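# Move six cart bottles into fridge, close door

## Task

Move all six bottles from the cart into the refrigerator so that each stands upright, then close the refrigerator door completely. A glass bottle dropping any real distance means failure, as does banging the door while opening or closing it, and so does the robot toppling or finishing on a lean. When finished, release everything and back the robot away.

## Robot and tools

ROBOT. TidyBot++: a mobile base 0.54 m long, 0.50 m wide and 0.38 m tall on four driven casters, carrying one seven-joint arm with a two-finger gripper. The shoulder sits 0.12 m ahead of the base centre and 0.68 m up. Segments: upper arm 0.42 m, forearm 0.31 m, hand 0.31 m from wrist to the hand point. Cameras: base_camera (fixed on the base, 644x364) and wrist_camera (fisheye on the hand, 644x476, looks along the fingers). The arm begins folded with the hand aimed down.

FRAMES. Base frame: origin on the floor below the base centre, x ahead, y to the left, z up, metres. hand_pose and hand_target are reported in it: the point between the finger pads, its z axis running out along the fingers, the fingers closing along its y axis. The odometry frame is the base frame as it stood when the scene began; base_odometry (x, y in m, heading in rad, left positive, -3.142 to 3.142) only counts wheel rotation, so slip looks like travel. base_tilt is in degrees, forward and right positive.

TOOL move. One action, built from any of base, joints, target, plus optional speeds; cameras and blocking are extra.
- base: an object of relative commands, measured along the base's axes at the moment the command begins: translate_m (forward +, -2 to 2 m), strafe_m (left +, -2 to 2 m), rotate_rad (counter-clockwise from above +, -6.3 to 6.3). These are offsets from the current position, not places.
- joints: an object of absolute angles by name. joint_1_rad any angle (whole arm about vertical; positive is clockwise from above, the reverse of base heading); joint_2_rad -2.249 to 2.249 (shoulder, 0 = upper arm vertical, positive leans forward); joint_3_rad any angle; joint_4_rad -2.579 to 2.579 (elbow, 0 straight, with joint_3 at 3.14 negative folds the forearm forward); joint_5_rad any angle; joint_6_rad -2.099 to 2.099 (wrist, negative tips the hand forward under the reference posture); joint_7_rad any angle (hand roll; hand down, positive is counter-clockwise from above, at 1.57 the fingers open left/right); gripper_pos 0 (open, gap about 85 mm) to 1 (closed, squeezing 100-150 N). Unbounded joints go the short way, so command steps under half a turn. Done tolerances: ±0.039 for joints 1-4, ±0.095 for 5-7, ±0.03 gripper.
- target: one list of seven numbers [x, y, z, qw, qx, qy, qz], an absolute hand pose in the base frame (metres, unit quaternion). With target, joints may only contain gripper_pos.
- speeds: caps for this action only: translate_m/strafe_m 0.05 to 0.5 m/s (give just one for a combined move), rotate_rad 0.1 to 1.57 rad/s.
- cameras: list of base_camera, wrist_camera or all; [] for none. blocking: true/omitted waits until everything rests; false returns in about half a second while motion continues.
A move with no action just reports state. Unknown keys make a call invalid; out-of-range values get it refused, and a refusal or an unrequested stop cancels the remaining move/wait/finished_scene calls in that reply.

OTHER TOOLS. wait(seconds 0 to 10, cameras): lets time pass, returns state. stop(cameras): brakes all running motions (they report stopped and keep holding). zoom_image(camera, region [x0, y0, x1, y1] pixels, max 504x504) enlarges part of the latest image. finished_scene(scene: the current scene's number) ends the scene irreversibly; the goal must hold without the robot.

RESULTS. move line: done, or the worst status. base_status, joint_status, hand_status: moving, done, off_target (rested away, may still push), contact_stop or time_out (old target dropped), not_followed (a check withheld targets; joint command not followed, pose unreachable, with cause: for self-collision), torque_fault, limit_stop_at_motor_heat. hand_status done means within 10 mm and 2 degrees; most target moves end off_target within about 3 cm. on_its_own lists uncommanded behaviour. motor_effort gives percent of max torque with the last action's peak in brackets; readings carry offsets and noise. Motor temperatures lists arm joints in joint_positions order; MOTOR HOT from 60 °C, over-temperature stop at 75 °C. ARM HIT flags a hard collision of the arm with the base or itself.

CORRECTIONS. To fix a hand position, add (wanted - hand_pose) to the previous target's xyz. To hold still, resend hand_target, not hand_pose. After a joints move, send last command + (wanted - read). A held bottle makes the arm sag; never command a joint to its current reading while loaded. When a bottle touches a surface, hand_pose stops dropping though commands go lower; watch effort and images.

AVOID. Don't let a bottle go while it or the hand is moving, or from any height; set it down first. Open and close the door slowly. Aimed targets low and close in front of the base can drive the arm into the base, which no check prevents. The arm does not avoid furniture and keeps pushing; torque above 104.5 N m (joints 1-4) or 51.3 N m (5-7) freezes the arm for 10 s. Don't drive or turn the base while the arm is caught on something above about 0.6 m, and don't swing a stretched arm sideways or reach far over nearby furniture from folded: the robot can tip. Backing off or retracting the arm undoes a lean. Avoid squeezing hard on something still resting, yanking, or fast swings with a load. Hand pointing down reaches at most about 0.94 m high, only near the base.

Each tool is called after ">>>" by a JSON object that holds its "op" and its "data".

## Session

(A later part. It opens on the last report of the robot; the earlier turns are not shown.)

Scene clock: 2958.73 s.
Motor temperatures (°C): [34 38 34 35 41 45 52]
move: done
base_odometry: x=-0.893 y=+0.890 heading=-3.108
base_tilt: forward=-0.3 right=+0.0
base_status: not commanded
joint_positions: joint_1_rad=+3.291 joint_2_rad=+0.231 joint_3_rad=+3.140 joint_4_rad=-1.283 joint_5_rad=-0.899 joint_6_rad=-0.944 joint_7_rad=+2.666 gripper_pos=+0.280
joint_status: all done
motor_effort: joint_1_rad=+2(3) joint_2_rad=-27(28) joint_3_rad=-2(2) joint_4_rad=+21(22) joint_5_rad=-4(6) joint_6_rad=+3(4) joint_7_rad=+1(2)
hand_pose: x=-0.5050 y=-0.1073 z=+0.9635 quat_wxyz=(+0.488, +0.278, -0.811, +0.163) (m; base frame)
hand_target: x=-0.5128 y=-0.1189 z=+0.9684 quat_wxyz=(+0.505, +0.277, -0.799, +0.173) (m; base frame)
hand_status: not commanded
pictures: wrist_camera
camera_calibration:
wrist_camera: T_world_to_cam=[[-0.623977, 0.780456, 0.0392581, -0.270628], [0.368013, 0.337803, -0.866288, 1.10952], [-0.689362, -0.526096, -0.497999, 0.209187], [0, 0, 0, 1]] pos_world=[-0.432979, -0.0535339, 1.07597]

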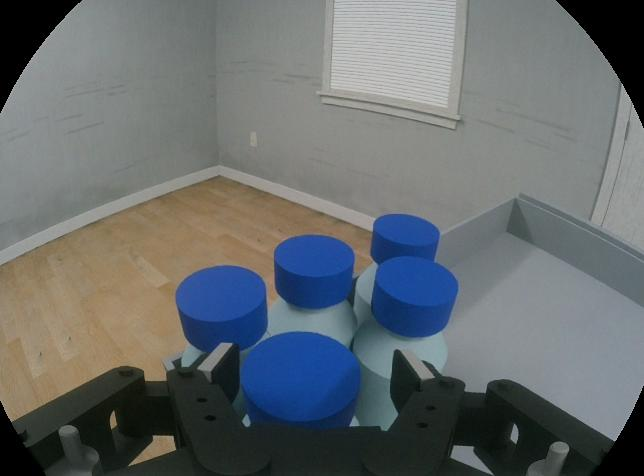

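>>> {"op": "move", "data": {"cameras": ["wrist_camera"]}}

Scene clock: 3002.73 s.
Motor temperatures (°C): [34 38 34 35 41 45 52]
base_odometry: x=-0.893 y=+0.890 heading=-3.108
base_tilt: forward=-0.3 right=-0.1
base_status: not commanded
joint_positions: joint_1_rad=+3.291 joint_2_rad=+0.231 joint_3_rad=+3.140 joint_4_rad=-1.283 joint_5_rad=-0.899 joint_6_rad=-0.944 joint_7_rad=+2.666 gripper_pos=+0.280
joint_status: all done
motor_effort: joint_1_rad=+2(3) joint_2_rad=-27(28) joint_3_rad=-2(2) joint_4_rad=+21(22) joint_5_rad=-5(6) joint_6_rad=+3(4) joint_7_rad=+1(2)
hand_pose: x=-0.5050 y=-0.1073 z=+0.9635 quat_wxyz=(+0.488, +0.278, -0.811, +0.163) (m; base frame)
hand_target: x=-0.5128 y=-0.1189 z=+0.9684 quat_wxyz=(+0.505, +0.277, -0.799, +0.173) (m; base frame)
hand_status: not commanded
pictures: wrist_camera
camera_calibration:
wrist_camera: T_world_to_cam=[[-0.623977, 0.780456, 0.0392581, -0.270628], [0.368013, 0.337803, -0.866288, 1.10952], [-0.689362, -0.526096, -0.497999, 0.209187], [0, 0, 0, 1]] pos_world=[-0.432979, -0.0535339, 1.07597]

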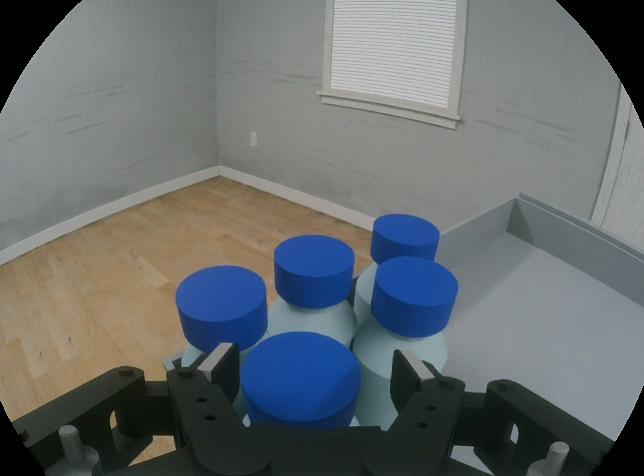

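>>> {"op": "move", "data": {"joints": {"joint_1_rad": -3.024, "joint_2_rad": 0.246, "joint_4_rad": -1.302, "joint_5_rad": -0.96, "joint_6_rad": -0.897, "joint_7_rad": 2.711}, "cameras": ["wrist_camera"]}}

>>> {"op": "zoom_image", "data": {"camera": "wrist_camera", "region": [150, 200, 470, 476]}}

Scene clock: 3011.90 s.
Motor temperatures (°C): [34 38 34 35 41 45 52]
move: done
base_odometry: x=-0.893 y=+0.890 heading=-3.108
base_tilt: forward=-0.3 right=+0.0
base_status: not commanded
joint_positions: joint_1_rad=+3.274 joint_2_rad=+0.235 joint_3_rad=+3.140 joint_4_rad=-1.290 joint_5_rad=-0.900 joint_6_rad=-0.933 joint_7_rad=+2.668 gripper_pos=+0.280
joint_status: all done
motor_effort: joint_1_rad=+2(3) joint_2_rad=-28(28) joint_3_rad=-1(2) joint_4_rad=+21(22) joint_5_rad=-4(6) joint_6_rad=+2(4) joint_7_rad=+1(2)
hand_pose: x=-0.5059 y=-0.1164 z=+0.9585 quat_wxyz=(+0.486, +0.282, -0.810, +0.166) (m; base frame)
hand_target: x=-0.5142 y=-0.1279 z=+0.9624 quat_wxyz=(+0.502, +0.280, -0.799, +0.176) (m; base frame)
hand_status: not commanded
pictures: wrist_camera
camera_calibration:
wrist_camera: T_world_to_cam=[[-0.631958, 0.774115, 0.0370803, -0.26653], [0.367403, 0.341374, -0.865147, 1.10766], [-0.682381, -0.533113, -0.500146, 0.206104], [0, 0, 0, 1]] pos_world=[-0.434753, -0.0619269, 1.07126]

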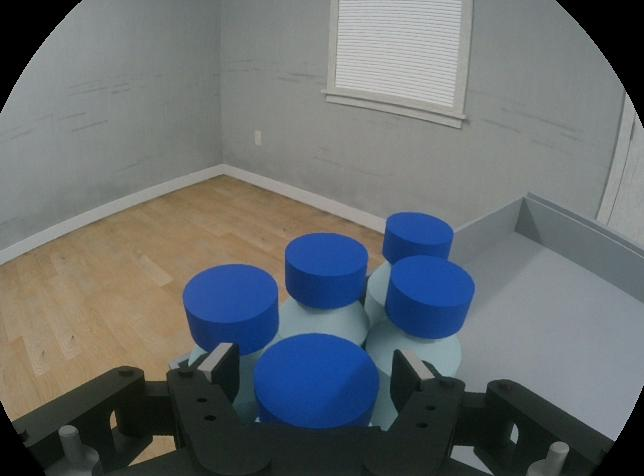

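Scaled by 1.575.

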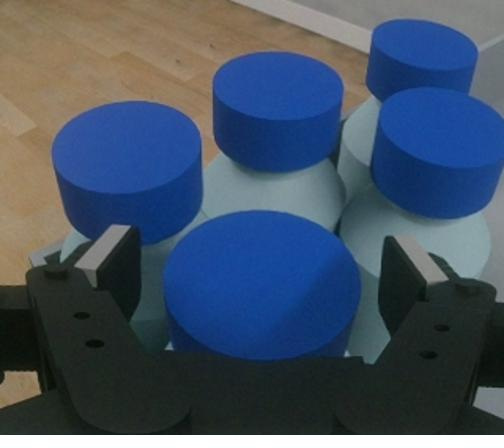

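>>> {"op": "move", "data": {"joints": {"joint_1_rad": -3.04, "joint_2_rad": 0.263, "joint_4_rad": -1.305, "joint_5_rad": -0.96, "joint_6_rad": -0.876, "joint_7_rad": 2.711}, "cameras": ["wrist_camera"]}}

>>> {"op": "zoom_image", "data": {"camera": "wrist_camera", "region": [150, 200, 470, 476]}}

Scene clock: 3047.40 s.
Motor temperatures (°C): [34 38 34 35 41 45 52]
move: done
base_odometry: x=-0.893 y=+0.890 heading=-3.108
base_tilt: forward=-0.3 right=+0.0
base_status: not commanded
joint_positions: joint_1_rad=+3.258 joint_2_rad=+0.255 joint_3_rad=+3.140 joint_4_rad=-1.294 joint_5_rad=-0.900 joint_6_rad=-0.912 joint_7_rad=+2.668 gripper_pos=+0.280
joint_status: all done
motor_effort: joint_1_rad=+2(3) joint_2_rad=-28(29) joint_3_rad=-1(2) joint_4_rad=+21(22) joint_5_rad=-5(6) joint_6_rad=+4(4) joint_7_rad=+1(2)
hand_pose: x=-0.5134 y=-0.1219 z=+0.9476 quat_wxyz=(+0.483, +0.280, -0.813, +0.168) (m; base frame)
hand_target: x=-0.5210 y=-0.1337 z=+0.9528 quat_wxyz=(+0.499, +0.278, -0.801, +0.178) (m; base frame)
hand_status: not commanded
pictures: wrist_camera
camera_calibration:
wrist_camera: T_world_to_cam=[[-0.631567, 0.774768, 0.0292988, -0.258989], [0.376138, 0.339222, -0.862235, 1.10433], [-0.67797, -0.533538, -0.505661, 0.199966], [0, 0, 0, 1]] pos_world=[-0.443377, -0.0672664, 1.06089]

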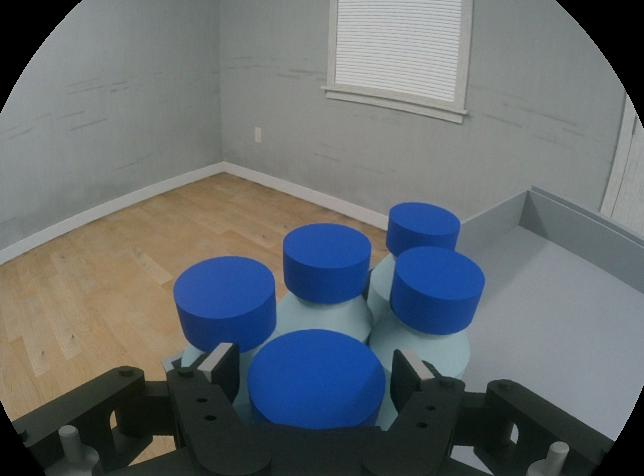

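Scaled by 1.575.

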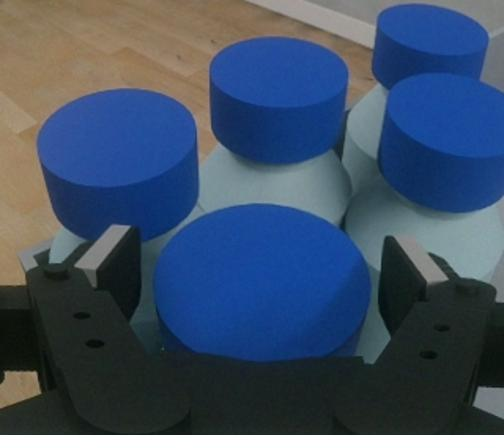

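>>> {"op": "move", "data": {"joints": {"gripper_pos": 0.55}, "cameras": ["wrist_camera"]}}

Scene clock: 3057.73 s.
Motor temperatures (°C): [34 38 34 35 41 45 52]
move: off_target
base_odometry: x=-0.893 y=+0.890 heading=-3.108
base_tilt: forward=-0.4 right=+0.0
base_status: not commanded
joint_positions: joint_1_rad=+3.258 joint_2_rad=+0.255 joint_3_rad=+3.140 joint_4_rad=-1.294 joint_5_rad=-0.903 joint_6_rad=-0.911 joint_7_rad=+2.668 gripper_pos=+0.439
joint_status: gripper_pos off_target (ended at +0.439, target +0.550)
motor_effort: joint_1_rad=+1(2) joint_2_rad=-26(28) joint_3_rad=-1(3) joint_4_rad=+21(22) joint_5_rad=-4(6) joint_6_rad=+4(4) joint_7_rad=+1(1)
hand_pose: x=-0.5137 y=-0.1221 z=+0.9481 quat_wxyz=(+0.483, +0.279, -0.812, +0.169) (m; base frame)
hand_target: x=-0.5210 y=-0.1337 z=+0.9528 quat_wxyz=(+0.499, +0.278, -0.801, +0.178) (m; base frame)
hand_status: not commanded
pictures: wrist_camera
camera_calibration:
wrist_camera: T_world_to_cam=[[-0.630918, 0.775342, 0.028045, -0.257465], [0.37577, 0.337, -0.863266, 1.10539], [-0.678778, -0.534112, -0.50397, 0.197859], [0, 0, 0, 1]] pos_world=[-0.443508, -0.0672129, 1.06118]

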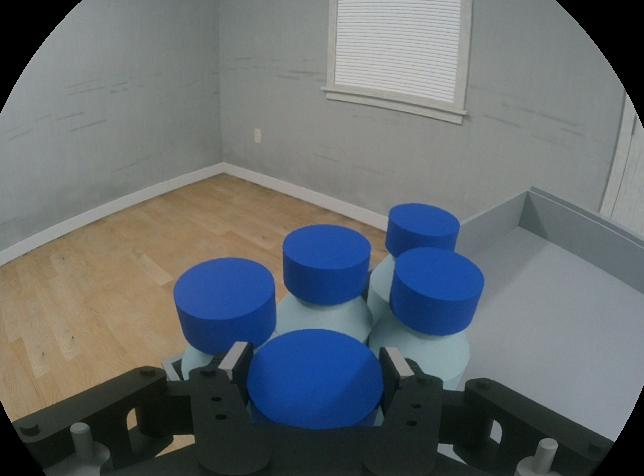

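>>> {"op": "move", "data": {"joints": {"joint_2_rad": 0.123, "joint_6_rad": -0.97}, "cameras": ["wrist_camera"]}}

Scene clock: 3063.57 s.
Motor temperatures (°C): [34 38 34 35 41 45 52]
move: off_target
base_odometry: x=-0.893 y=+0.890 heading=-3.108
base_tilt: forward=-0.3 right=+0.0
base_status: not commanded
joint_positions: joint_1_rad=+3.258 joint_2_rad=+0.195 joint_3_rad=+3.150 joint_4_rad=-1.314 joint_5_rad=-0.903 joint_6_rad=-0.911 joint_7_rad=+2.678 gripper_pos=+0.439
joint_status: joint_2_rad off_target (ended at +0.195, target +0.123); the others done
motor_effort: joint_1_rad=-1(2) joint_2_rad=-34(36) joint_3_rad=-6(6) joint_4_rad=+24(25) joint_5_rad=-9(10) joint_6_rad=-1(4) joint_7_rad=+0(1)
hand_pose: x=-0.4959 y=-0.1189 z=+0.9736 quat_wxyz=(+0.500, +0.284, -0.803, +0.156) (m; base frame)
hand_target: x=-0.4572 y=-0.1547 z=+1.0237 quat_wxyz=(+0.524, +0.320, -0.769, +0.179) (m; base frame)
hand_status: not commanded
pictures: wrist_camera
camera_calibration:
wrist_camera: T_world_to_cam=[[-0.625014, 0.77778, 0.0664492, -0.283602], [0.338887, 0.347036, -0.874483, 1.11354], [-0.703216, -0.524045, -0.480482, 0.19073], [0, 0, 0, 1]] pos_world=[-0.420494, -0.0659064, 1.08426]

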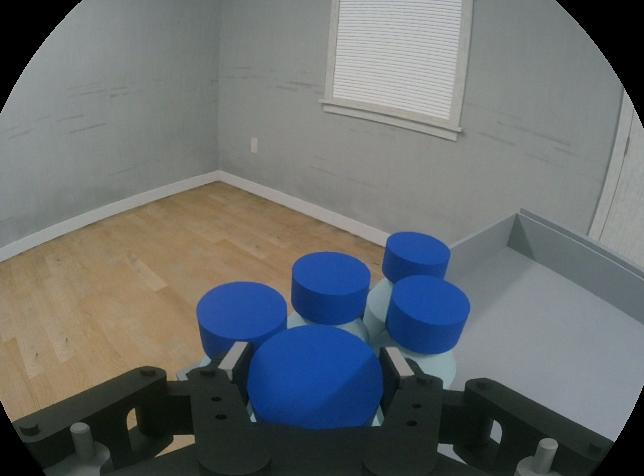

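>>> {"op": "move", "data": {"joints": {"joint_2_rad": -0.02, "joint_6_rad": -1.07}, "cameras": ["wrist_camera"]}}

Scene clock: 3070.53 s.
Motor temperatures (°C): [34 38 34 35 41 45 52]
move: done
base_odometry: x=-0.893 y=+0.890 heading=-3.108
base_tilt: forward=-0.4 right=+0.0
base_status: not commanded
joint_positions: joint_1_rad=+3.240 joint_2_rad=-0.001 joint_3_rad=+3.136 joint_4_rad=-1.316 joint_5_rad=-0.914 joint_6_rad=-1.058 joint_7_rad=+2.684 gripper_pos=+0.439
joint_status: all done
motor_effort: joint_1_rad=+2(6) joint_2_rad=-21(38) joint_3_rad=+0(9) joint_4_rad=+24(25) joint_5_rad=-7(12) joint_6_rad=+5(8) joint_7_rad=+1(2)
hand_pose: x=-0.3922 y=-0.1693 z=+1.0608 quat_wxyz=(+0.525, +0.357, -0.754, +0.169) (m; base frame)
hand_target: x=-0.3817 y=-0.1758 z=+1.0832 quat_wxyz=(+0.543, +0.364, -0.736, +0.176) (m; base frame)
hand_status: not commanded
pictures: wrist_camera
camera_calibration:
wrist_camera: T_world_to_cam=[[-0.723053, 0.673603, 0.153145, -0.333454], [0.188285, 0.405474, -0.894506, 1.14417], [-0.664638, -0.61794, -0.420008, 0.214213], [0, 0, 0, 1]] pos_world=[-0.314159, -0.106943, 1.1645]

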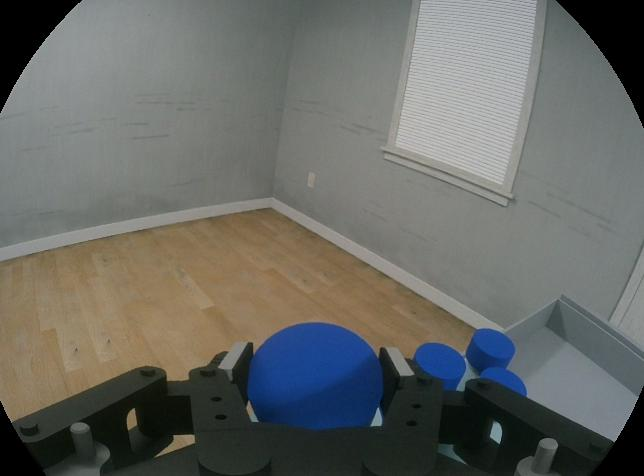

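>>> {"op": "move", "data": {"joints": {"joint_1_rad": -2.2, "joint_2_rad": -0.2, "joint_4_rad": -1.25, "joint_5_rad": 0.03, "joint_6_rad": -1.04, "joint_7_rad": 1.55}, "cameras": ["wrist_camera"]}}

Scene clock: 3084.30 s.
Motor temperatures (°C): [34 38 34 35 41 45 52]
move: off_target
base_odometry: x=-0.893 y=+0.890 heading=-3.108
base_tilt: forward=-0.2 right=+0.0
base_status: not commanded
joint_positions: joint_1_rad=+4.069 joint_2_rad=-0.162 joint_3_rad=+3.143 joint_4_rad=-1.293 joint_5_rad=-0.032 joint_6_rad=-1.058 joint_7_rad=+1.595 gripper_pos=+0.439
joint_status: joint_4_rad off_target (ended at -1.293, target -1.250); the others done
motor_effort: joint_1_rad=+2(5) joint_2_rad=-16(23) joint_3_rad=+0(2) joint_4_rad=+24(26) joint_5_rad=+1(8) joint_6_rad=+9(10) joint_7_rad=+1(2)
hand_pose: x=-0.1707 y=+0.3706 z=+1.0508 quat_wxyz=(+0.415, -0.389, -0.799, -0.196) (m; base frame)
hand_target: x=-0.1466 y=+0.3748 z=+1.0962 quat_wxyz=(+0.443, -0.400, -0.767, -0.236) (m; base frame)
hand_status: not commanded
pictures: wrist_camera
camera_calibration:
wrist_camera: T_world_to_cam=[[0.769762, 0.637984, 0.0210561, -0.128583], [0.399065, -0.455224, -0.795938, 1.12596], [-0.498211, 0.621086, -0.605011, 0.454516], [0, 0, 0, 1]] pos_world=[-0.123909, 0.312304, 1.17389]

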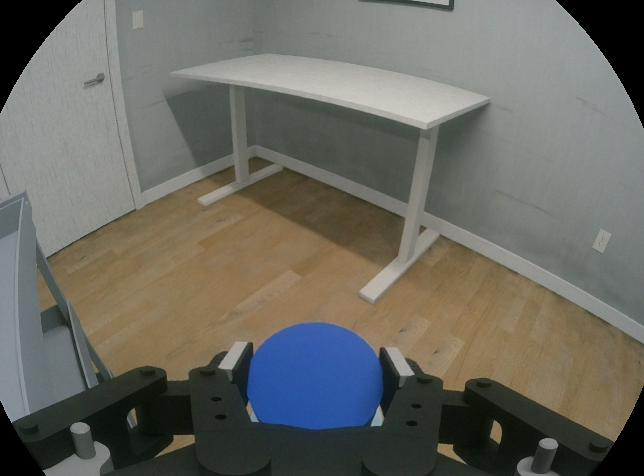

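>>> {"op": "move", "data": {"base": {"translate_m": 0.28}, "speeds": {"translate_m": 0.2}, "joints": {"joint_1_rad": 0.033, "joint_2_rad": -0.24, "joint_4_rad": -1.24, "joint_5_rad": 0.03, "joint_6_rad": -1.06, "joint_7_rad": 1.53}, "cameras": ["base_camera", "wrist_camera"]}}

Scene clock: 3113.97 s.
Motor temperatures (°C): [34 38 34 35 41 45 52]
move: off_target
base_odometry: x=-1.173 y=+0.881 heading=-3.108
base_tilt: forward=-0.2 right=+0.1
base_status: done
joint_positions: joint_1_rad=+6.295 joint_2_rad=-0.206 joint_3_rad=+3.139 joint_4_rad=-1.285 joint_5_rad=-0.021 joint_6_rad=-1.061 joint_7_rad=+1.571 gripper_pos=+0.440
joint_status: joint_4_rad off_target (ended at -1.285, target -1.240); the others done
motor_effort: joint_1_rad=+3(5) joint_2_rad=-13(19) joint_3_rad=+1(3) joint_4_rad=+24(26) joint_5_rad=+1(4) joint_6_rad=+11(12) joint_7_rad=+2(3)
hand_pose: x=+0.5721 y=+0.0030 z=+1.0743 quat_wxyz=(+0.008, -0.877, +0.004, -0.480) (m; base frame)
hand_target: x=+0.5578 y=-0.0204 z=+1.1142 quat_wxyz=(-0.013, -0.857, +0.031, -0.515) (m; base frame)
hand_status: not commanded
pictures: base_camera, wrist_camera
camera_calibration:
wrist_camera: T_world_to_cam=[[0.0211663, -0.999689, 0.0132037, -0.0246898], [-0.565563, -0.022863, -0.824388, 1.2621], [0.824433, 0.00998171, -0.565871, 0.270157], [0, 0, 0, 1]] pos_world=[0.491594, 0.00147668, 1.19366]

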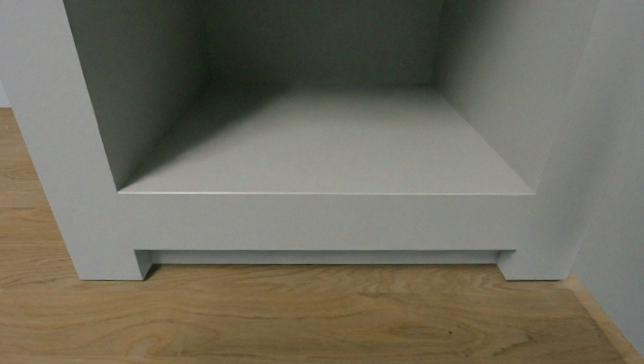

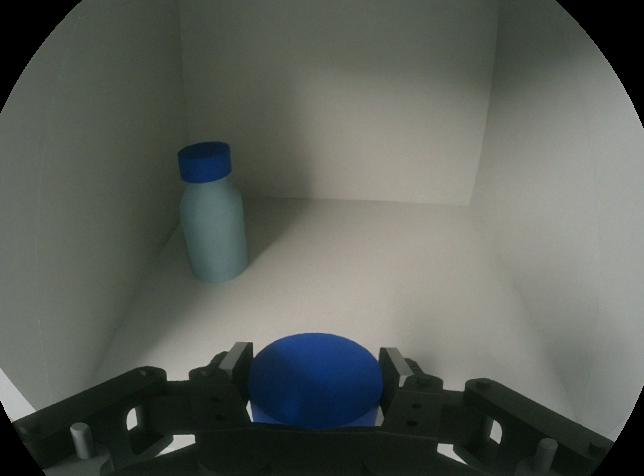

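>>> {"op": "move", "data": {"joints": {"joint_2_rad": -0.29, "joint_4_rad": -1.24, "joint_6_rad": -0.99}, "cameras": ["wrist_camera"]}}

Scene clock: 3133.33 s.
Motor temperatures (°C): [34 38 34 35 41 45 52]
move: done
base_odometry: x=-1.173 y=+0.881 heading=-3.108
base_tilt: forward=-0.2 right=+0.0
base_status: not commanded
joint_positions: joint_1_rad=+6.298 joint_2_rad=-0.259 joint_3_rad=+3.139 joint_4_rad=-1.275 joint_5_rad=-0.021 joint_6_rad=-1.025 joint_7_rad=+1.570 gripper_pos=+0.440
joint_status: all done
motor_effort: joint_1_rad=+2(3) joint_2_rad=-12(16) joint_3_rad=+0(1) joint_4_rad=+23(26) joint_5_rad=+0(2) joint_6_rad=+10(12) joint_7_rad=+1(1)
hand_pose: x=+0.5559 y=+0.0017 z=+1.1134 quat_wxyz=(+0.007, -0.852, +0.005, -0.523) (m; base frame)
hand_target: x=+0.5442 y=-0.0196 z=+1.1556 quat_wxyz=(-0.013, -0.824, +0.030, -0.565) (m; base frame)
hand_status: not commanded
pictures: wrist_camera
camera_calibration:
wrist_camera: T_world_to_cam=[[0.0157234, -0.999752, 0.0157609, -0.026042], [-0.480881, -0.0213812, -0.876525, 1.29606], [0.876645, 0.00620287, -0.481098, 0.182325], [0, 0, 0, 1]] pos_world=[0.463827, 0.000544817, 1.22416]

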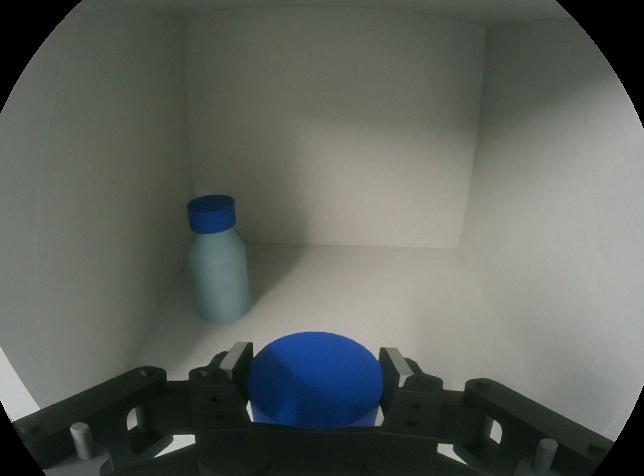

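>>> {"op": "move", "data": {"joints": {"joint_2_rad": 0.4, "joint_4_rad": -0.53, "joint_6_rad": -1.11}, "cameras": ["wrist_camera"]}}

Scene clock: 3154.57 s.
Motor temperatures (°C): [34 37 34 35 41 45 52]
move: off_target
base_odometry: x=-1.173 y=+0.881 heading=-3.108
base_tilt: forward=-0.2 right=+0.0
base_status: not commanded
joint_positions: joint_1_rad=+6.298 joint_2_rad=+0.421 joint_3_rad=+3.139 joint_4_rad=-0.573 joint_5_rad=-0.021 joint_6_rad=-1.091 joint_7_rad=+1.570 gripper_pos=+0.440
joint_status: joint_4_rad off_target (ended at -0.573, target -0.530); the others done
motor_effort: joint_1_rad=+2(2) joint_2_rad=-37(39) joint_3_rad=-1(1) joint_4_rad=+23(25) joint_5_rad=-1(1) joint_6_rad=+10(12) joint_7_rad=+1(1)
hand_pose: x=+0.8254 y=-0.0022 z=+1.0843 quat_wxyz=(+0.008, -0.864, +0.005, -0.504) (m; base frame)
hand_target: x=+0.8118 y=-0.0291 z=+1.1166 quat_wxyz=(-0.012, -0.851, +0.032, -0.523) (m; base frame)
hand_status: not commanded
pictures: wrist_camera
camera_calibration:
wrist_camera: T_world_to_cam=[[0.0174104, -0.999756, 0.013625, -0.0327877], [-0.519315, -0.0206868, -0.854332, 1.40775], [0.854405, 0.00779859, -0.519549, -0.00786287], [0, 0, 0, 1]] pos_world=[0.738357, -0.00359652, 1.19905]

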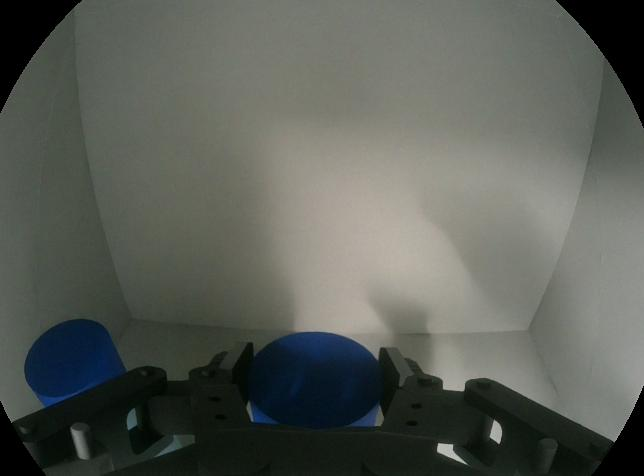

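>>> {"op": "move", "data": {"joints": {"joint_2_rad": 0.378, "joint_4_rad": -0.59, "joint_6_rad": -1.01}, "cameras": ["wrist_camera"]}}

Scene clock: 3174.03 s.
Motor temperatures (°C): [34 38 34 35 41 45 52]
move: off_target
base_odometry: x=-1.173 y=+0.881 heading=-3.108
base_tilt: forward=-0.3 right=+0.0
base_status: not commanded
joint_positions: joint_1_rad=+6.298 joint_2_rad=+0.419 joint_3_rad=+3.139 joint_4_rad=-0.605 joint_5_rad=-0.021 joint_6_rad=-1.048 joint_7_rad=+1.570 gripper_pos=+0.440
joint_status: joint_2_rad off_target (ended at +0.419, target +0.378); the others done
motor_effort: joint_1_rad=+2(2) joint_2_rad=-36(40) joint_3_rad=+0(1) joint_4_rad=+23(24) joint_5_rad=+0(1) joint_6_rad=+10(11) joint_7_rad=+1(1)
hand_pose: x=+0.8316 y=-0.0024 z=+1.0804 quat_wxyz=(+0.008, -0.860, +0.006, -0.510) (m; base frame)
hand_target: x=+0.8184 y=-0.0289 z=+1.1279 quat_wxyz=(-0.012, -0.835, +0.031, -0.550) (m; base frame)
hand_status: not commanded
pictures: wrist_camera
camera_calibration:
wrist_camera: T_world_to_cam=[[0.0164639, -0.999773, 0.0135497, -0.0321793], [-0.507848, -0.0200349, -0.861214, 1.40555], [0.861289, 0.00729774, -0.508062, -0.0333441], [0, 0, 0, 1]] pos_world=[0.743054, -0.00376859, 1.19397]

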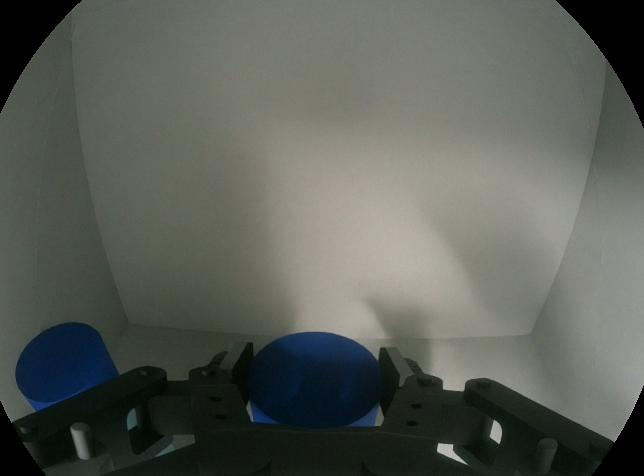

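>>> {"op": "move", "data": {"joints": {"joint_2_rad": 0.345, "joint_4_rad": -0.66, "joint_6_rad": -0.965}, "cameras": ["wrist_camera"]}}

Scene clock: 3185.80 s.
Motor temperatures (°C): [34 38 34 35 41 45 52]
move: off_target
base_odometry: x=-1.173 y=+0.881 heading=-3.108
base_tilt: forward=-0.3 right=+0.0
base_status: not commanded
joint_positions: joint_1_rad=+6.298 joint_2_rad=+0.391 joint_3_rad=+3.139 joint_4_rad=-0.661 joint_5_rad=-0.021 joint_6_rad=-1.011 joint_7_rad=+1.570 gripper_pos=+0.440
joint_status: joint_2_rad off_target (ended at +0.391, target +0.345); the others done
motor_effort: joint_1_rad=+2(3) joint_2_rad=-35(37) joint_3_rad=+0(1) joint_4_rad=+23(24) joint_5_rad=+1(1) joint_6_rad=+9(10) joint_7_rad=+1(1)
hand_pose: x=+0.8266 y=-0.0027 z=+1.0798 quat_wxyz=(+0.007, -0.858, +0.006, -0.514) (m; base frame)
hand_target: x=+0.8129 y=-0.0284 z=+1.1254 quat_wxyz=(-0.012, -0.833, +0.030, -0.553) (m; base frame)
hand_status: not commanded
pictures: wrist_camera
camera_calibration:
wrist_camera: T_world_to_cam=[[0.015344, -0.999792, 0.0134702, -0.0313443], [-0.500259, -0.0193406, -0.86566, 1.40097], [0.86574, 0.00654412, -0.500451, -0.0413014], [0, 0, 0, 1]] pos_world=[0.737083, -0.00397194, 1.19251]

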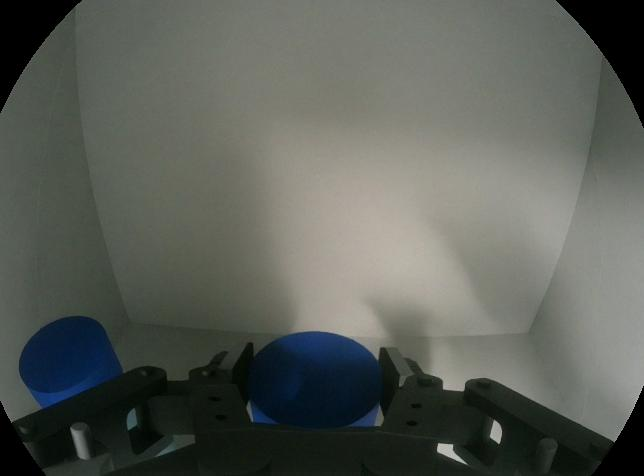

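>>> {"op": "move", "data": {"joints": {"joint_2_rad": 0.335, "joint_4_rad": -0.695, "joint_6_rad": -0.942}, "cameras": []}}

Scene clock: 3216.83 s.
Motor temperatures (°C): [34 39 34 35 41 45 52]
move: off_target
base_odometry: x=-1.173 y=+0.881 heading=-3.108
base_tilt: forward=-0.2 right=+0.0
base_status: not commanded
joint_positions: joint_1_rad=+6.298 joint_2_rad=+0.376 joint_3_rad=+3.139 joint_4_rad=-0.694 joint_5_rad=-0.021 joint_6_rad=-0.986 joint_7_rad=+1.570 gripper_pos=+0.440
joint_status: joint_2_rad off_target (ended at +0.376, target +0.335); the others done
motor_effort: joint_1_rad=+3(3) joint_2_rad=-34(35) joint_3_rad=+0(1) joint_4_rad=+22(23) joint_5_rad=+0(2) joint_6_rad=+8(9) joint_7_rad=+1(1)
hand_pose: x=+0.8247 y=-0.0027 z=+1.0792 quat_wxyz=(+0.007, -0.856, +0.006, -0.517) (m; base frame)
hand_target: x=+0.8128 y=-0.0283 z=+1.1195 quat_wxyz=(-0.012, -0.833, +0.030, -0.552) (m; base frame)
hand_status: not commanded
pictures: none
No camera images: "cameras" was empty.

>>> {"op": "move", "data": {"joints": {"joint_2_rad": 0.335, "joint_4_rad": -0.717, "joint_6_rad": -0.922}, "cameras": ["wrist_camera"]}}

Scene clock: 3229.13 s.
Motor temperatures (°C): [34 39 34 35 41 45 52]
move: done
base_odometry: x=-1.173 y=+0.881 heading=-3.108
base_tilt: forward=-0.3 right=+0.1
base_status: not commanded
joint_positions: joint_1_rad=+6.298 joint_2_rad=+0.369 joint_3_rad=+3.139 joint_4_rad=-0.713 joint_5_rad=-0.021 joint_6_rad=-0.965 joint_7_rad=+1.570 gripper_pos=+0.440
joint_status: all done
motor_effort: joint_1_rad=+3(4) joint_2_rad=-33(34) joint_3_rad=+0(1) joint_4_rad=+22(22) joint_5_rad=+2(2) joint_6_rad=+8(9) joint_7_rad=+1(1)
hand_pose: x=+0.8251 y=-0.0028 z=+1.0793 quat_wxyz=(+0.007, -0.854, +0.007, -0.521) (m; base frame)
hand_target: x=+0.8160 y=-0.0283 z=+1.1130 quat_wxyz=(-0.012, -0.834, +0.029, -0.551) (m; base frame)
hand_status: not commanded
pictures: wrist_camera
camera_calibration:
wrist_camera: T_world_to_cam=[[0.0142209, -0.999809, 0.0133928, -0.0304344], [-0.486461, -0.0186201, -0.873504, 1.39685], [0.873587, 0.00590699, -0.486632, -0.0616012], [0, 0, 0, 1]] pos_world=[0.73376, -0.00405518, 1.19059]

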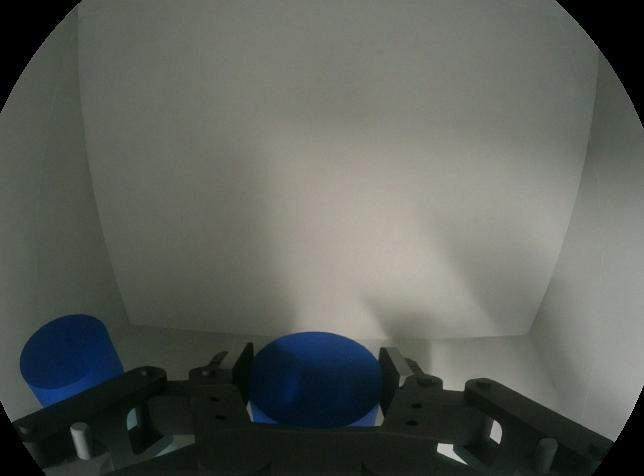

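>>> {"op": "move", "data": {"joints": {"gripper_pos": 0.36}, "cameras": ["wrist_camera"]}}

Scene clock: 3238.60 s.
Motor temperatures (°C): [34 39 34 35 41 45 52]
move: done
base_odometry: x=-1.173 y=+0.881 heading=-3.108
base_tilt: forward=-0.2 right=-0.1
base_status: not commanded
joint_positions: joint_1_rad=+6.300 joint_2_rad=+0.363 joint_3_rad=+3.139 joint_4_rad=-0.714 joint_5_rad=-0.021 joint_6_rad=-0.959 joint_7_rad=+1.570 gripper_pos=+0.360
joint_status: all done
motor_effort: joint_1_rad=+2(3) joint_2_rad=-31(35) joint_3_rad=-1(1) joint_4_rad=+21(23) joint_5_rad=+0(2) joint_6_rad=+7(9) joint_7_rad=+1(1)
hand_pose: x=+0.8234 y=-0.0038 z=+1.0850 quat_wxyz=(+0.007, -0.851, +0.007, -0.525) (m; base frame)
hand_target: x=+0.8160 y=-0.0283 z=+1.1130 quat_wxyz=(-0.012, -0.834, +0.029, -0.551) (m; base frame)
hand_status: not commanded
pictures: wrist_camera
camera_calibration:
wrist_camera: T_world_to_cam=[[0.012474, -0.999828, 0.0137151, -0.0304238], [-0.47623, -0.018001, -0.879136, 1.39869], [0.879232, 0.00443486, -0.476373, -0.0730856], [0, 0, 0, 1]] pos_world=[0.730735, -0.00491671, 1.19524]

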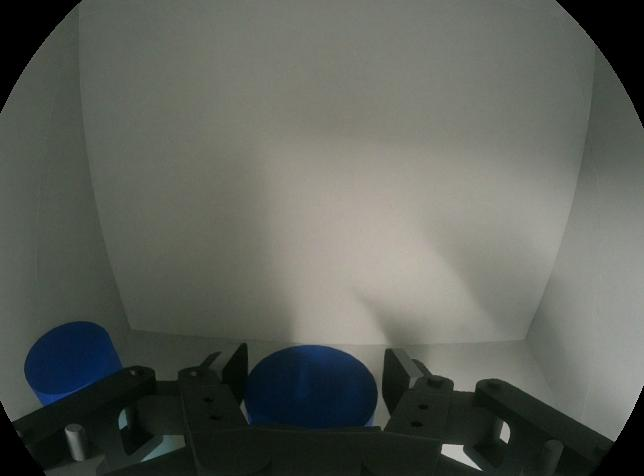

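>>> {"op": "move", "data": {"joints": {"gripper_pos": 0.2, "joint_2_rad": 0.33, "joint_4_rad": -0.72, "joint_6_rad": -0.93}, "cameras": []}}

>>> {"op": "move", "data": {"joints": {"joint_2_rad": 0.22, "joint_4_rad": -0.82, "joint_6_rad": -0.96}, "cameras": ["wrist_camera"]}}

Scene clock: 3249.07 s.
Motor temperatures (°C): [34 39 34 35 41 45 52]
move: done
base_odometry: x=-1.173 y=+0.881 heading=-3.108
base_tilt: forward=-0.3 right=+0.0
base_status: not commanded
joint_positions: joint_1_rad=+6.300 joint_2_rad=+0.360 joint_3_rad=+3.139 joint_4_rad=-0.714 joint_5_rad=-0.021 joint_6_rad=-0.959 joint_7_rad=+1.570 gripper_pos=+0.200
joint_status: all done
motor_effort: joint_1_rad=+2(2) joint_2_rad=-31(32) joint_3_rad=+1(1) joint_4_rad=+21(21) joint_5_rad=-1(1) joint_6_rad=+8(8) joint_7_rad=+1(1)
hand_pose: x=+0.8221 y=-0.0038 z=+1.0869 quat_wxyz=(+0.007, -0.850, +0.007, -0.527) (m; base frame)
hand_target: x=+0.8130 y=-0.0282 z=+1.1125 quat_wxyz=(-0.012, -0.835, +0.029, -0.549) (m; base frame)
hand_status: not commanded
pictures: none
No camera images: "cameras" was empty.

Scene clock: 3250.33 s.
Motor temperatures (°C): [34 39 34 35 41 45 52]
move: done
base_odometry: x=-1.173 y=+0.881 heading=-3.108
base_tilt: forward=-0.2 right=+0.0
base_status: not commanded
joint_positions: joint_1_rad=+6.300 joint_2_rad=+0.234 joint_3_rad=+3.139 joint_4_rad=-0.811 joint_5_rad=-0.021 joint_6_rad=-0.959 joint_7_rad=+1.570 gripper_pos=+0.200
joint_status: all done
motor_effort: joint_1_rad=+2(2) joint_2_rad=-27(33) joint_3_rad=+0(1) joint_4_rad=+20(22) joint_5_rad=+1(1) joint_6_rad=+8(8) joint_7_rad=+1(1)
hand_pose: x=+0.7711 y=-0.0029 z=+1.1183 quat_wxyz=(+0.007, -0.842, +0.007, -0.539) (m; base frame)
hand_target: x=+0.7644 y=-0.0268 z=+1.1221 quat_wxyz=(-0.012, -0.841, +0.030, -0.540) (m; base frame)
hand_status: not commanded
pictures: wrist_camera
camera_calibration:
wrist_camera: T_world_to_cam=[[0.0120938, -0.999817, 0.0148411, -0.0302863], [-0.448413, -0.0186889, -0.893631, 1.39785], [0.893745, 0.00415249, -0.448557, -0.053538], [0, 0, 0, 1]] pos_world=[0.675028, -0.00393427, 1.22559]

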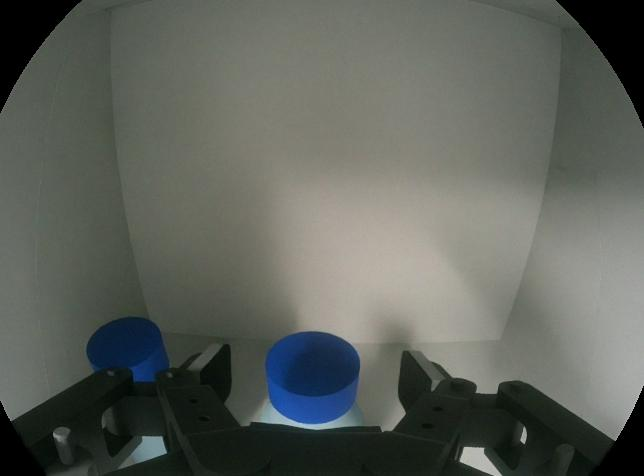

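>>> {"op": "move", "data": {"joints": {"joint_2_rad": -0.2, "joint_4_rad": -1.22, "joint_6_rad": -1.0}, "cameras": ["wrist_camera"]}}

>>> {"op": "move", "data": {"base": {"translate_m": -0.28}, "speeds": {"translate_m": 0.25}, "joints": {"joint_1_rad": -2.9, "joint_2_rad": -0.2, "joint_4_rad": -1.3, "joint_5_rad": 0.04, "joint_6_rad": -0.85, "joint_7_rad": 1.54}, "cameras": ["wrist_camera"]}}

Scene clock: 3327.73 s.
Motor temperatures (°C): [34 39 34 35 41 45 52]
move: done
base_odometry: x=-1.173 y=+0.881 heading=-3.108
base_tilt: forward=-0.3 right=+0.0
base_status: not commanded
joint_positions: joint_1_rad=+6.300 joint_2_rad=-0.194 joint_3_rad=+3.139 joint_4_rad=-1.207 joint_5_rad=-0.021 joint_6_rad=-0.962 joint_7_rad=+1.570 gripper_pos=+0.200
joint_status: all done
motor_effort: joint_1_rad=+2(2) joint_2_rad=-12(28) joint_3_rad=+0(1) joint_4_rad=+20(23) joint_5_rad=+1(1) joint_6_rad=+7(9) joint_7_rad=+1(1)
hand_pose: x=+0.5908 y=+0.0001 z=+1.1387 quat_wxyz=(+0.006, -0.835, +0.006, -0.551) (m; base frame)
hand_target: x=+0.5832 y=-0.0210 z=+1.1236 quat_wxyz=(-0.013, -0.846, +0.030, -0.532) (m; base frame)
hand_status: not commanded
pictures: wrist_camera
camera_calibration:
wrist_camera: T_world_to_cam=[[0.0117318, -0.999793, 0.0166328, -0.027191], [-0.422814, -0.0200338, -0.905995, 1.3342], [0.906141, 0.00359634, -0.422961, 0.0802339], [0, 0, 0, 1]] pos_world=[0.491734, -0.000744825, 1.24317]

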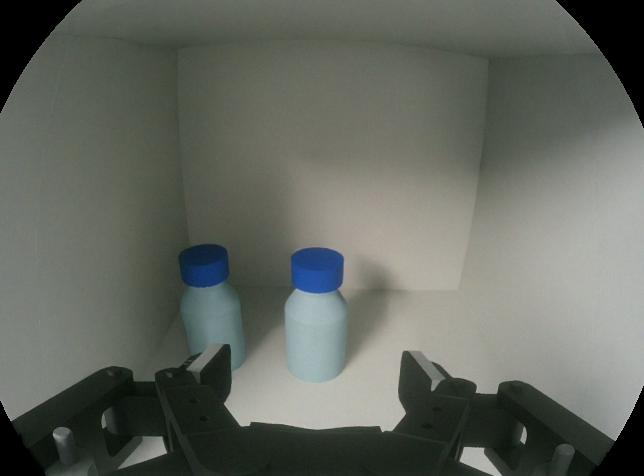

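Scene clock: 3331.53 s.
Motor temperatures (°C): [34 39 34 35 41 45 52]
move: done
base_odometry: x=-0.893 y=+0.890 heading=-3.108
base_tilt: forward=-0.2 right=+0.0
base_status: done
joint_positions: joint_1_rad=+3.400 joint_2_rad=-0.193 joint_3_rad=+3.140 joint_4_rad=-1.287 joint_5_rad=-0.019 joint_6_rad=-0.892 joint_7_rad=+1.570 gripper_pos=+0.200
joint_status: all done
motor_effort: joint_1_rad=+2(4) joint_2_rad=-12(16) joint_3_rad=+0(3) joint_4_rad=+21(22) joint_5_rad=+1(3) joint_6_rad=+7(9) joint_7_rad=+1(2)
hand_pose: x=-0.3500 y=+0.1167 z=+1.1136 quat_wxyz=(+0.543, -0.108, -0.831, -0.061) (m; base frame)
hand_target: x=-0.3509 y=+0.1231 z=+1.1217 quat_wxyz=(+0.556, -0.109, -0.820, -0.078) (m; base frame)
hand_status: not commanded
pictures: wrist_camera
camera_calibration:
wrist_camera: T_world_to_cam=[[0.230264, 0.972979, 0.0170315, -0.0533417], [0.424522, -0.0846872, -0.901449, 1.2151], [-0.875648, 0.214801, -0.432551, 0.284116], [0, 0, 0, 1]] pos_world=[-0.254767, 0.0937752, 1.21915]

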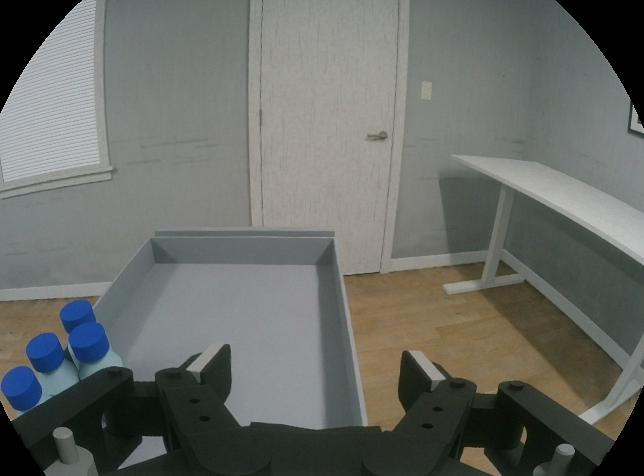

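>>> {"op": "move", "data": {"joints": {"joint_1_rad": -3.434, "joint_2_rad": 0.02, "joint_4_rad": -1.457, "joint_5_rad": 0.06, "joint_6_rad": -0.56, "joint_7_rad": 1.54, "gripper_pos": 0.28}, "cameras": ["wrist_camera"]}}

>>> {"op": "zoom_image", "data": {"camera": "wrist_camera", "region": [150, 200, 470, 476]}}

Scene clock: 3341.40 s.
Motor temperatures (°C): [34 39 34 35 41 45 52]
move: done
base_odometry: x=-0.893 y=+0.890 heading=-3.108
base_tilt: forward=-0.3 right=+0.1
base_status: not commanded
joint_positions: joint_1_rad=+2.863 joint_2_rad=+0.016 joint_3_rad=+3.139 joint_4_rad=-1.448 joint_5_rad=+0.000 joint_6_rad=-0.604 joint_7_rad=+1.570 gripper_pos=+0.280
joint_status: all done
motor_effort: joint_1_rad=+2(4) joint_2_rad=-21(23) joint_3_rad=-1(2) joint_4_rad=+23(24) joint_5_rad=+0(2) joint_6_rad=+7(9) joint_7_rad=+1(2)
hand_pose: x=-0.4503 y=-0.1653 z=+0.9877 quat_wxyz=(+0.507, +0.120, -0.851, +0.072) (m; base frame)
hand_target: x=-0.4572 y=-0.1655 z=+0.9923 quat_wxyz=(+0.522, +0.125, -0.842, +0.058) (m; base frame)
hand_status: not commanded
pictures: wrist_camera
camera_calibration:
wrist_camera: T_world_to_cam=[[-0.293927, 0.955288, 0.032109, -0.00755385], [0.474677, 0.175044, -0.862578, 1.14738], [-0.829631, -0.238294, -0.504904, 0.219691], [0, 0, 0, 1]] pos_world=[-0.364594, -0.141275, 1.10087]

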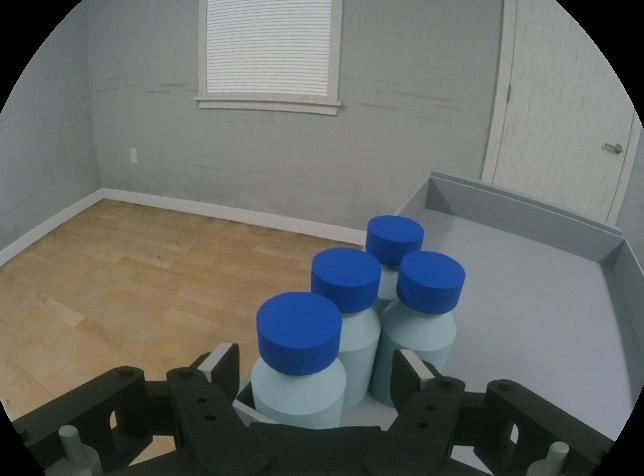

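Scaled by 1.575.

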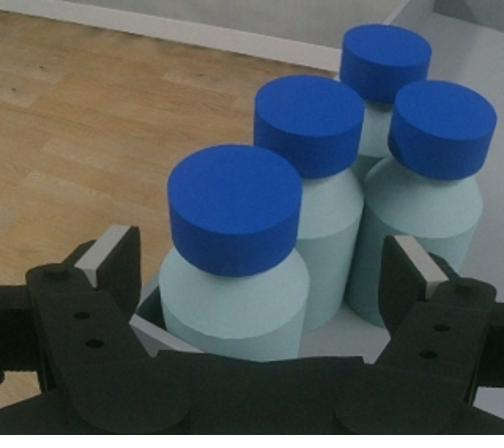

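>>> {"op": "move", "data": {"joints": {"joint_1_rad": -3.449, "joint_2_rad": 0.154, "joint_4_rad": -1.371, "joint_6_rad": -0.49}, "cameras": ["wrist_camera"]}}

>>> {"op": "zoom_image", "data": {"camera": "wrist_camera", "region": [150, 200, 470, 476]}}

Scene clock: 3367.70 s.
Motor temperatures (°C): [34 38 34 35 41 45 52]
move: done
base_odometry: x=-0.893 y=+0.890 heading=-3.108
base_tilt: forward=-0.4 right=+0.0
base_status: not commanded
joint_positions: joint_1_rad=+2.852 joint_2_rad=+0.158 joint_3_rad=+3.139 joint_4_rad=-1.392 joint_5_rad=+0.000 joint_6_rad=-0.530 joint_7_rad=+1.570 gripper_pos=+0.280
joint_status: all done
motor_effort: joint_1_rad=+2(4) joint_2_rad=-26(29) joint_3_rad=+0(1) joint_4_rad=+23(24) joint_5_rad=+1(1) joint_6_rad=+7(9) joint_7_rad=+1(1)
hand_pose: x=-0.5053 y=-0.1887 z=+0.9524 quat_wxyz=(+0.501, +0.125, -0.853, +0.074) (m; base frame)
hand_target: x=-0.5117 y=-0.1934 z=+0.9784 quat_wxyz=(+0.530, +0.132, -0.835, +0.065) (m; base frame)
hand_status: not commanded
pictures: wrist_camera
camera_calibration:
wrist_camera: T_world_to_cam=[[-0.305106, 0.951781, 0.031996, -0.00645747], [0.482545, 0.183477, -0.856438, 1.14694], [-0.821012, -0.245865, -0.515257, 0.163446], [0, 0, 0, 1]] pos_world=[-0.421227, -0.164105, 1.0667]

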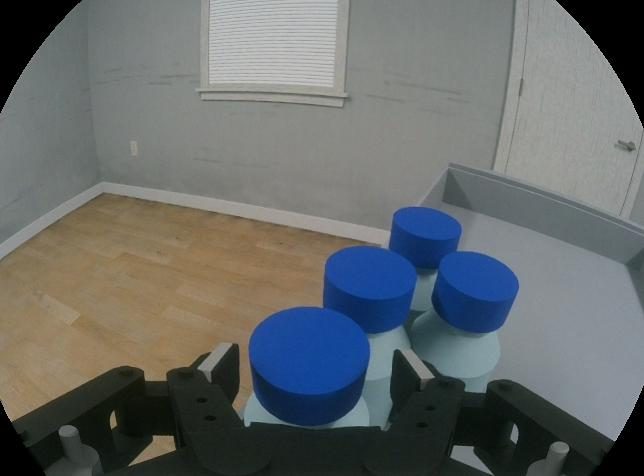

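Scaled by 1.575.

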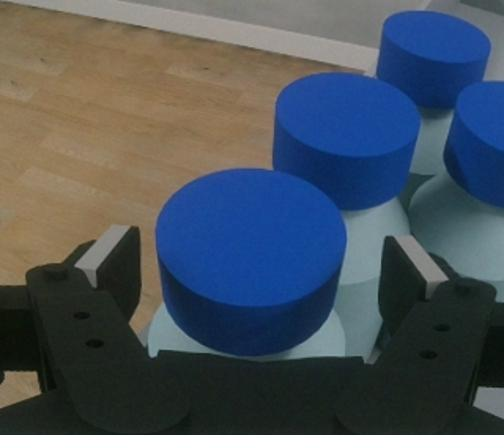

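>>> {"op": "move", "data": {"joints": {"joint_1_rad": -3.454, "joint_2_rad": 0.188, "joint_4_rad": -1.359, "joint_6_rad": -0.458}, "cameras": ["wrist_camera"]}}

>>> {"op": "zoom_image", "data": {"camera": "wrist_camera", "region": [150, 200, 470, 476]}}

Scene clock: 3397.77 s.
Motor temperatures (°C): [34 38 34 35 41 45 52]
move: done
base_odometry: x=-0.893 y=+0.890 heading=-3.108
base_tilt: forward=-0.3 right=+0.0
base_status: not commanded
joint_positions: joint_1_rad=+2.847 joint_2_rad=+0.181 joint_3_rad=+3.139 joint_4_rad=-1.380 joint_5_rad=+0.001 joint_6_rad=-0.496 joint_7_rad=+1.570 gripper_pos=+0.280
joint_status: all done
motor_effort: joint_1_rad=+2(3) joint_2_rad=-27(28) joint_3_rad=-1(1) joint_4_rad=+22(24) joint_5_rad=+0(1) joint_6_rad=+7(8) joint_7_rad=+1(1)
hand_pose: x=-0.5170 y=-0.1955 z=+0.9530 quat_wxyz=(+0.510, +0.126, -0.847, +0.076) (m; base frame)
hand_target: x=-0.5254 y=-0.2019 z=+0.9719 quat_wxyz=(+0.534, +0.134, -0.832, +0.067) (m; base frame)
hand_status: not commanded
pictures: wrist_camera
camera_calibration:
wrist_camera: T_world_to_cam=[[-0.308893, 0.950543, 0.0324661, -0.0062758], [0.463409, 0.180226, -0.867623, 1.15448], [-0.830564, -0.252957, -0.496161, 0.127918], [0, 0, 0, 1]] pos_world=[-0.430691, -0.169743, 1.06532]

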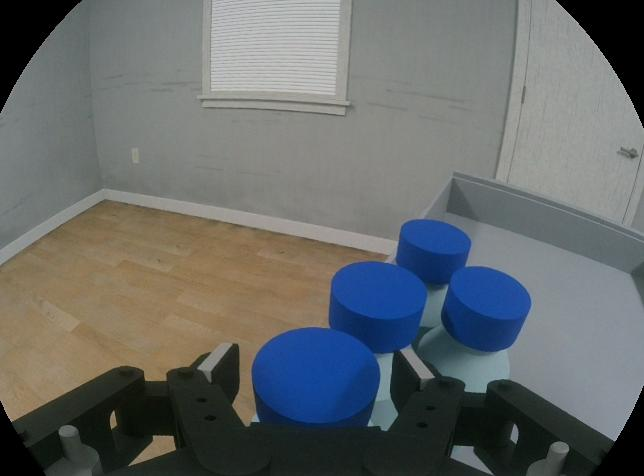

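Scaled by 1.575.

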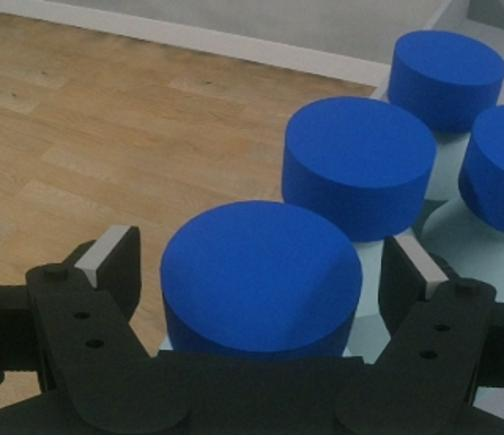

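>>> {"op": "move", "data": {"joints": {"joint_2_rad": 0.21, "joint_6_rad": -0.436}, "cameras": ["wrist_camera"]}}

>>> {"op": "zoom_image", "data": {"camera": "wrist_camera", "region": [150, 200, 470, 476]}}

Scene clock: 3414.00 s.
Motor temperatures (°C): [34 38 34 35 41 45 52]
move: done
base_odometry: x=-0.893 y=+0.890 heading=-3.108
base_tilt: forward=-0.3 right=+0.0
base_status: not commanded
joint_positions: joint_1_rad=+2.847 joint_2_rad=+0.202 joint_3_rad=+3.139 joint_4_rad=-1.380 joint_5_rad=+0.001 joint_6_rad=-0.473 joint_7_rad=+1.570 gripper_pos=+0.280
joint_status: all done
motor_effort: joint_1_rad=+2(2) joint_2_rad=-28(29) joint_3_rad=+0(1) joint_4_rad=+23(23) joint_5_rad=+1(2) joint_6_rad=+7(8) joint_7_rad=+1(1)
hand_pose: x=-0.5256 y=-0.1981 z=+0.9453 quat_wxyz=(+0.511, +0.126, -0.847, +0.076) (m; base frame)
hand_target: x=-0.5341 y=-0.2051 z=+0.9631 quat_wxyz=(+0.534, +0.135, -0.832, +0.067) (m; base frame)
hand_status: not commanded
pictures: wrist_camera
camera_calibration:
wrist_camera: T_world_to_cam=[[-0.308832, 0.950561, 0.032517, -0.00621845], [0.461696, 0.179717, -0.868642, 1.15222], [-0.83154, -0.253251, -0.494373, 0.114053], [0, 0, 0, 1]] pos_world=[-0.439055, -0.172278, 1.05745]

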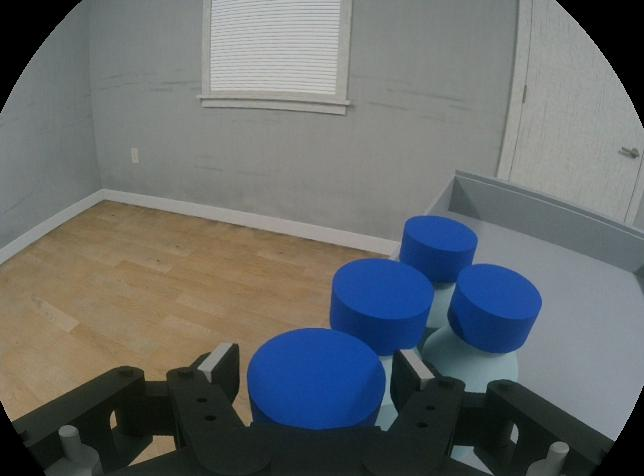

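Scaled by 1.575.

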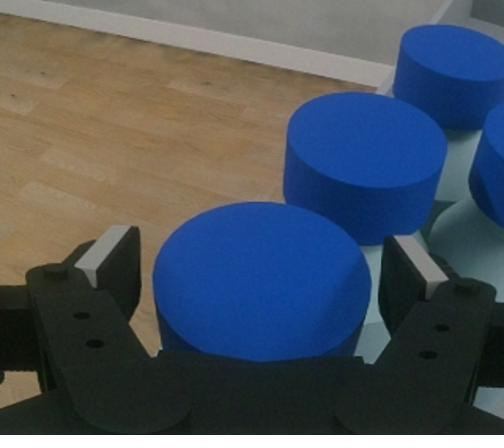

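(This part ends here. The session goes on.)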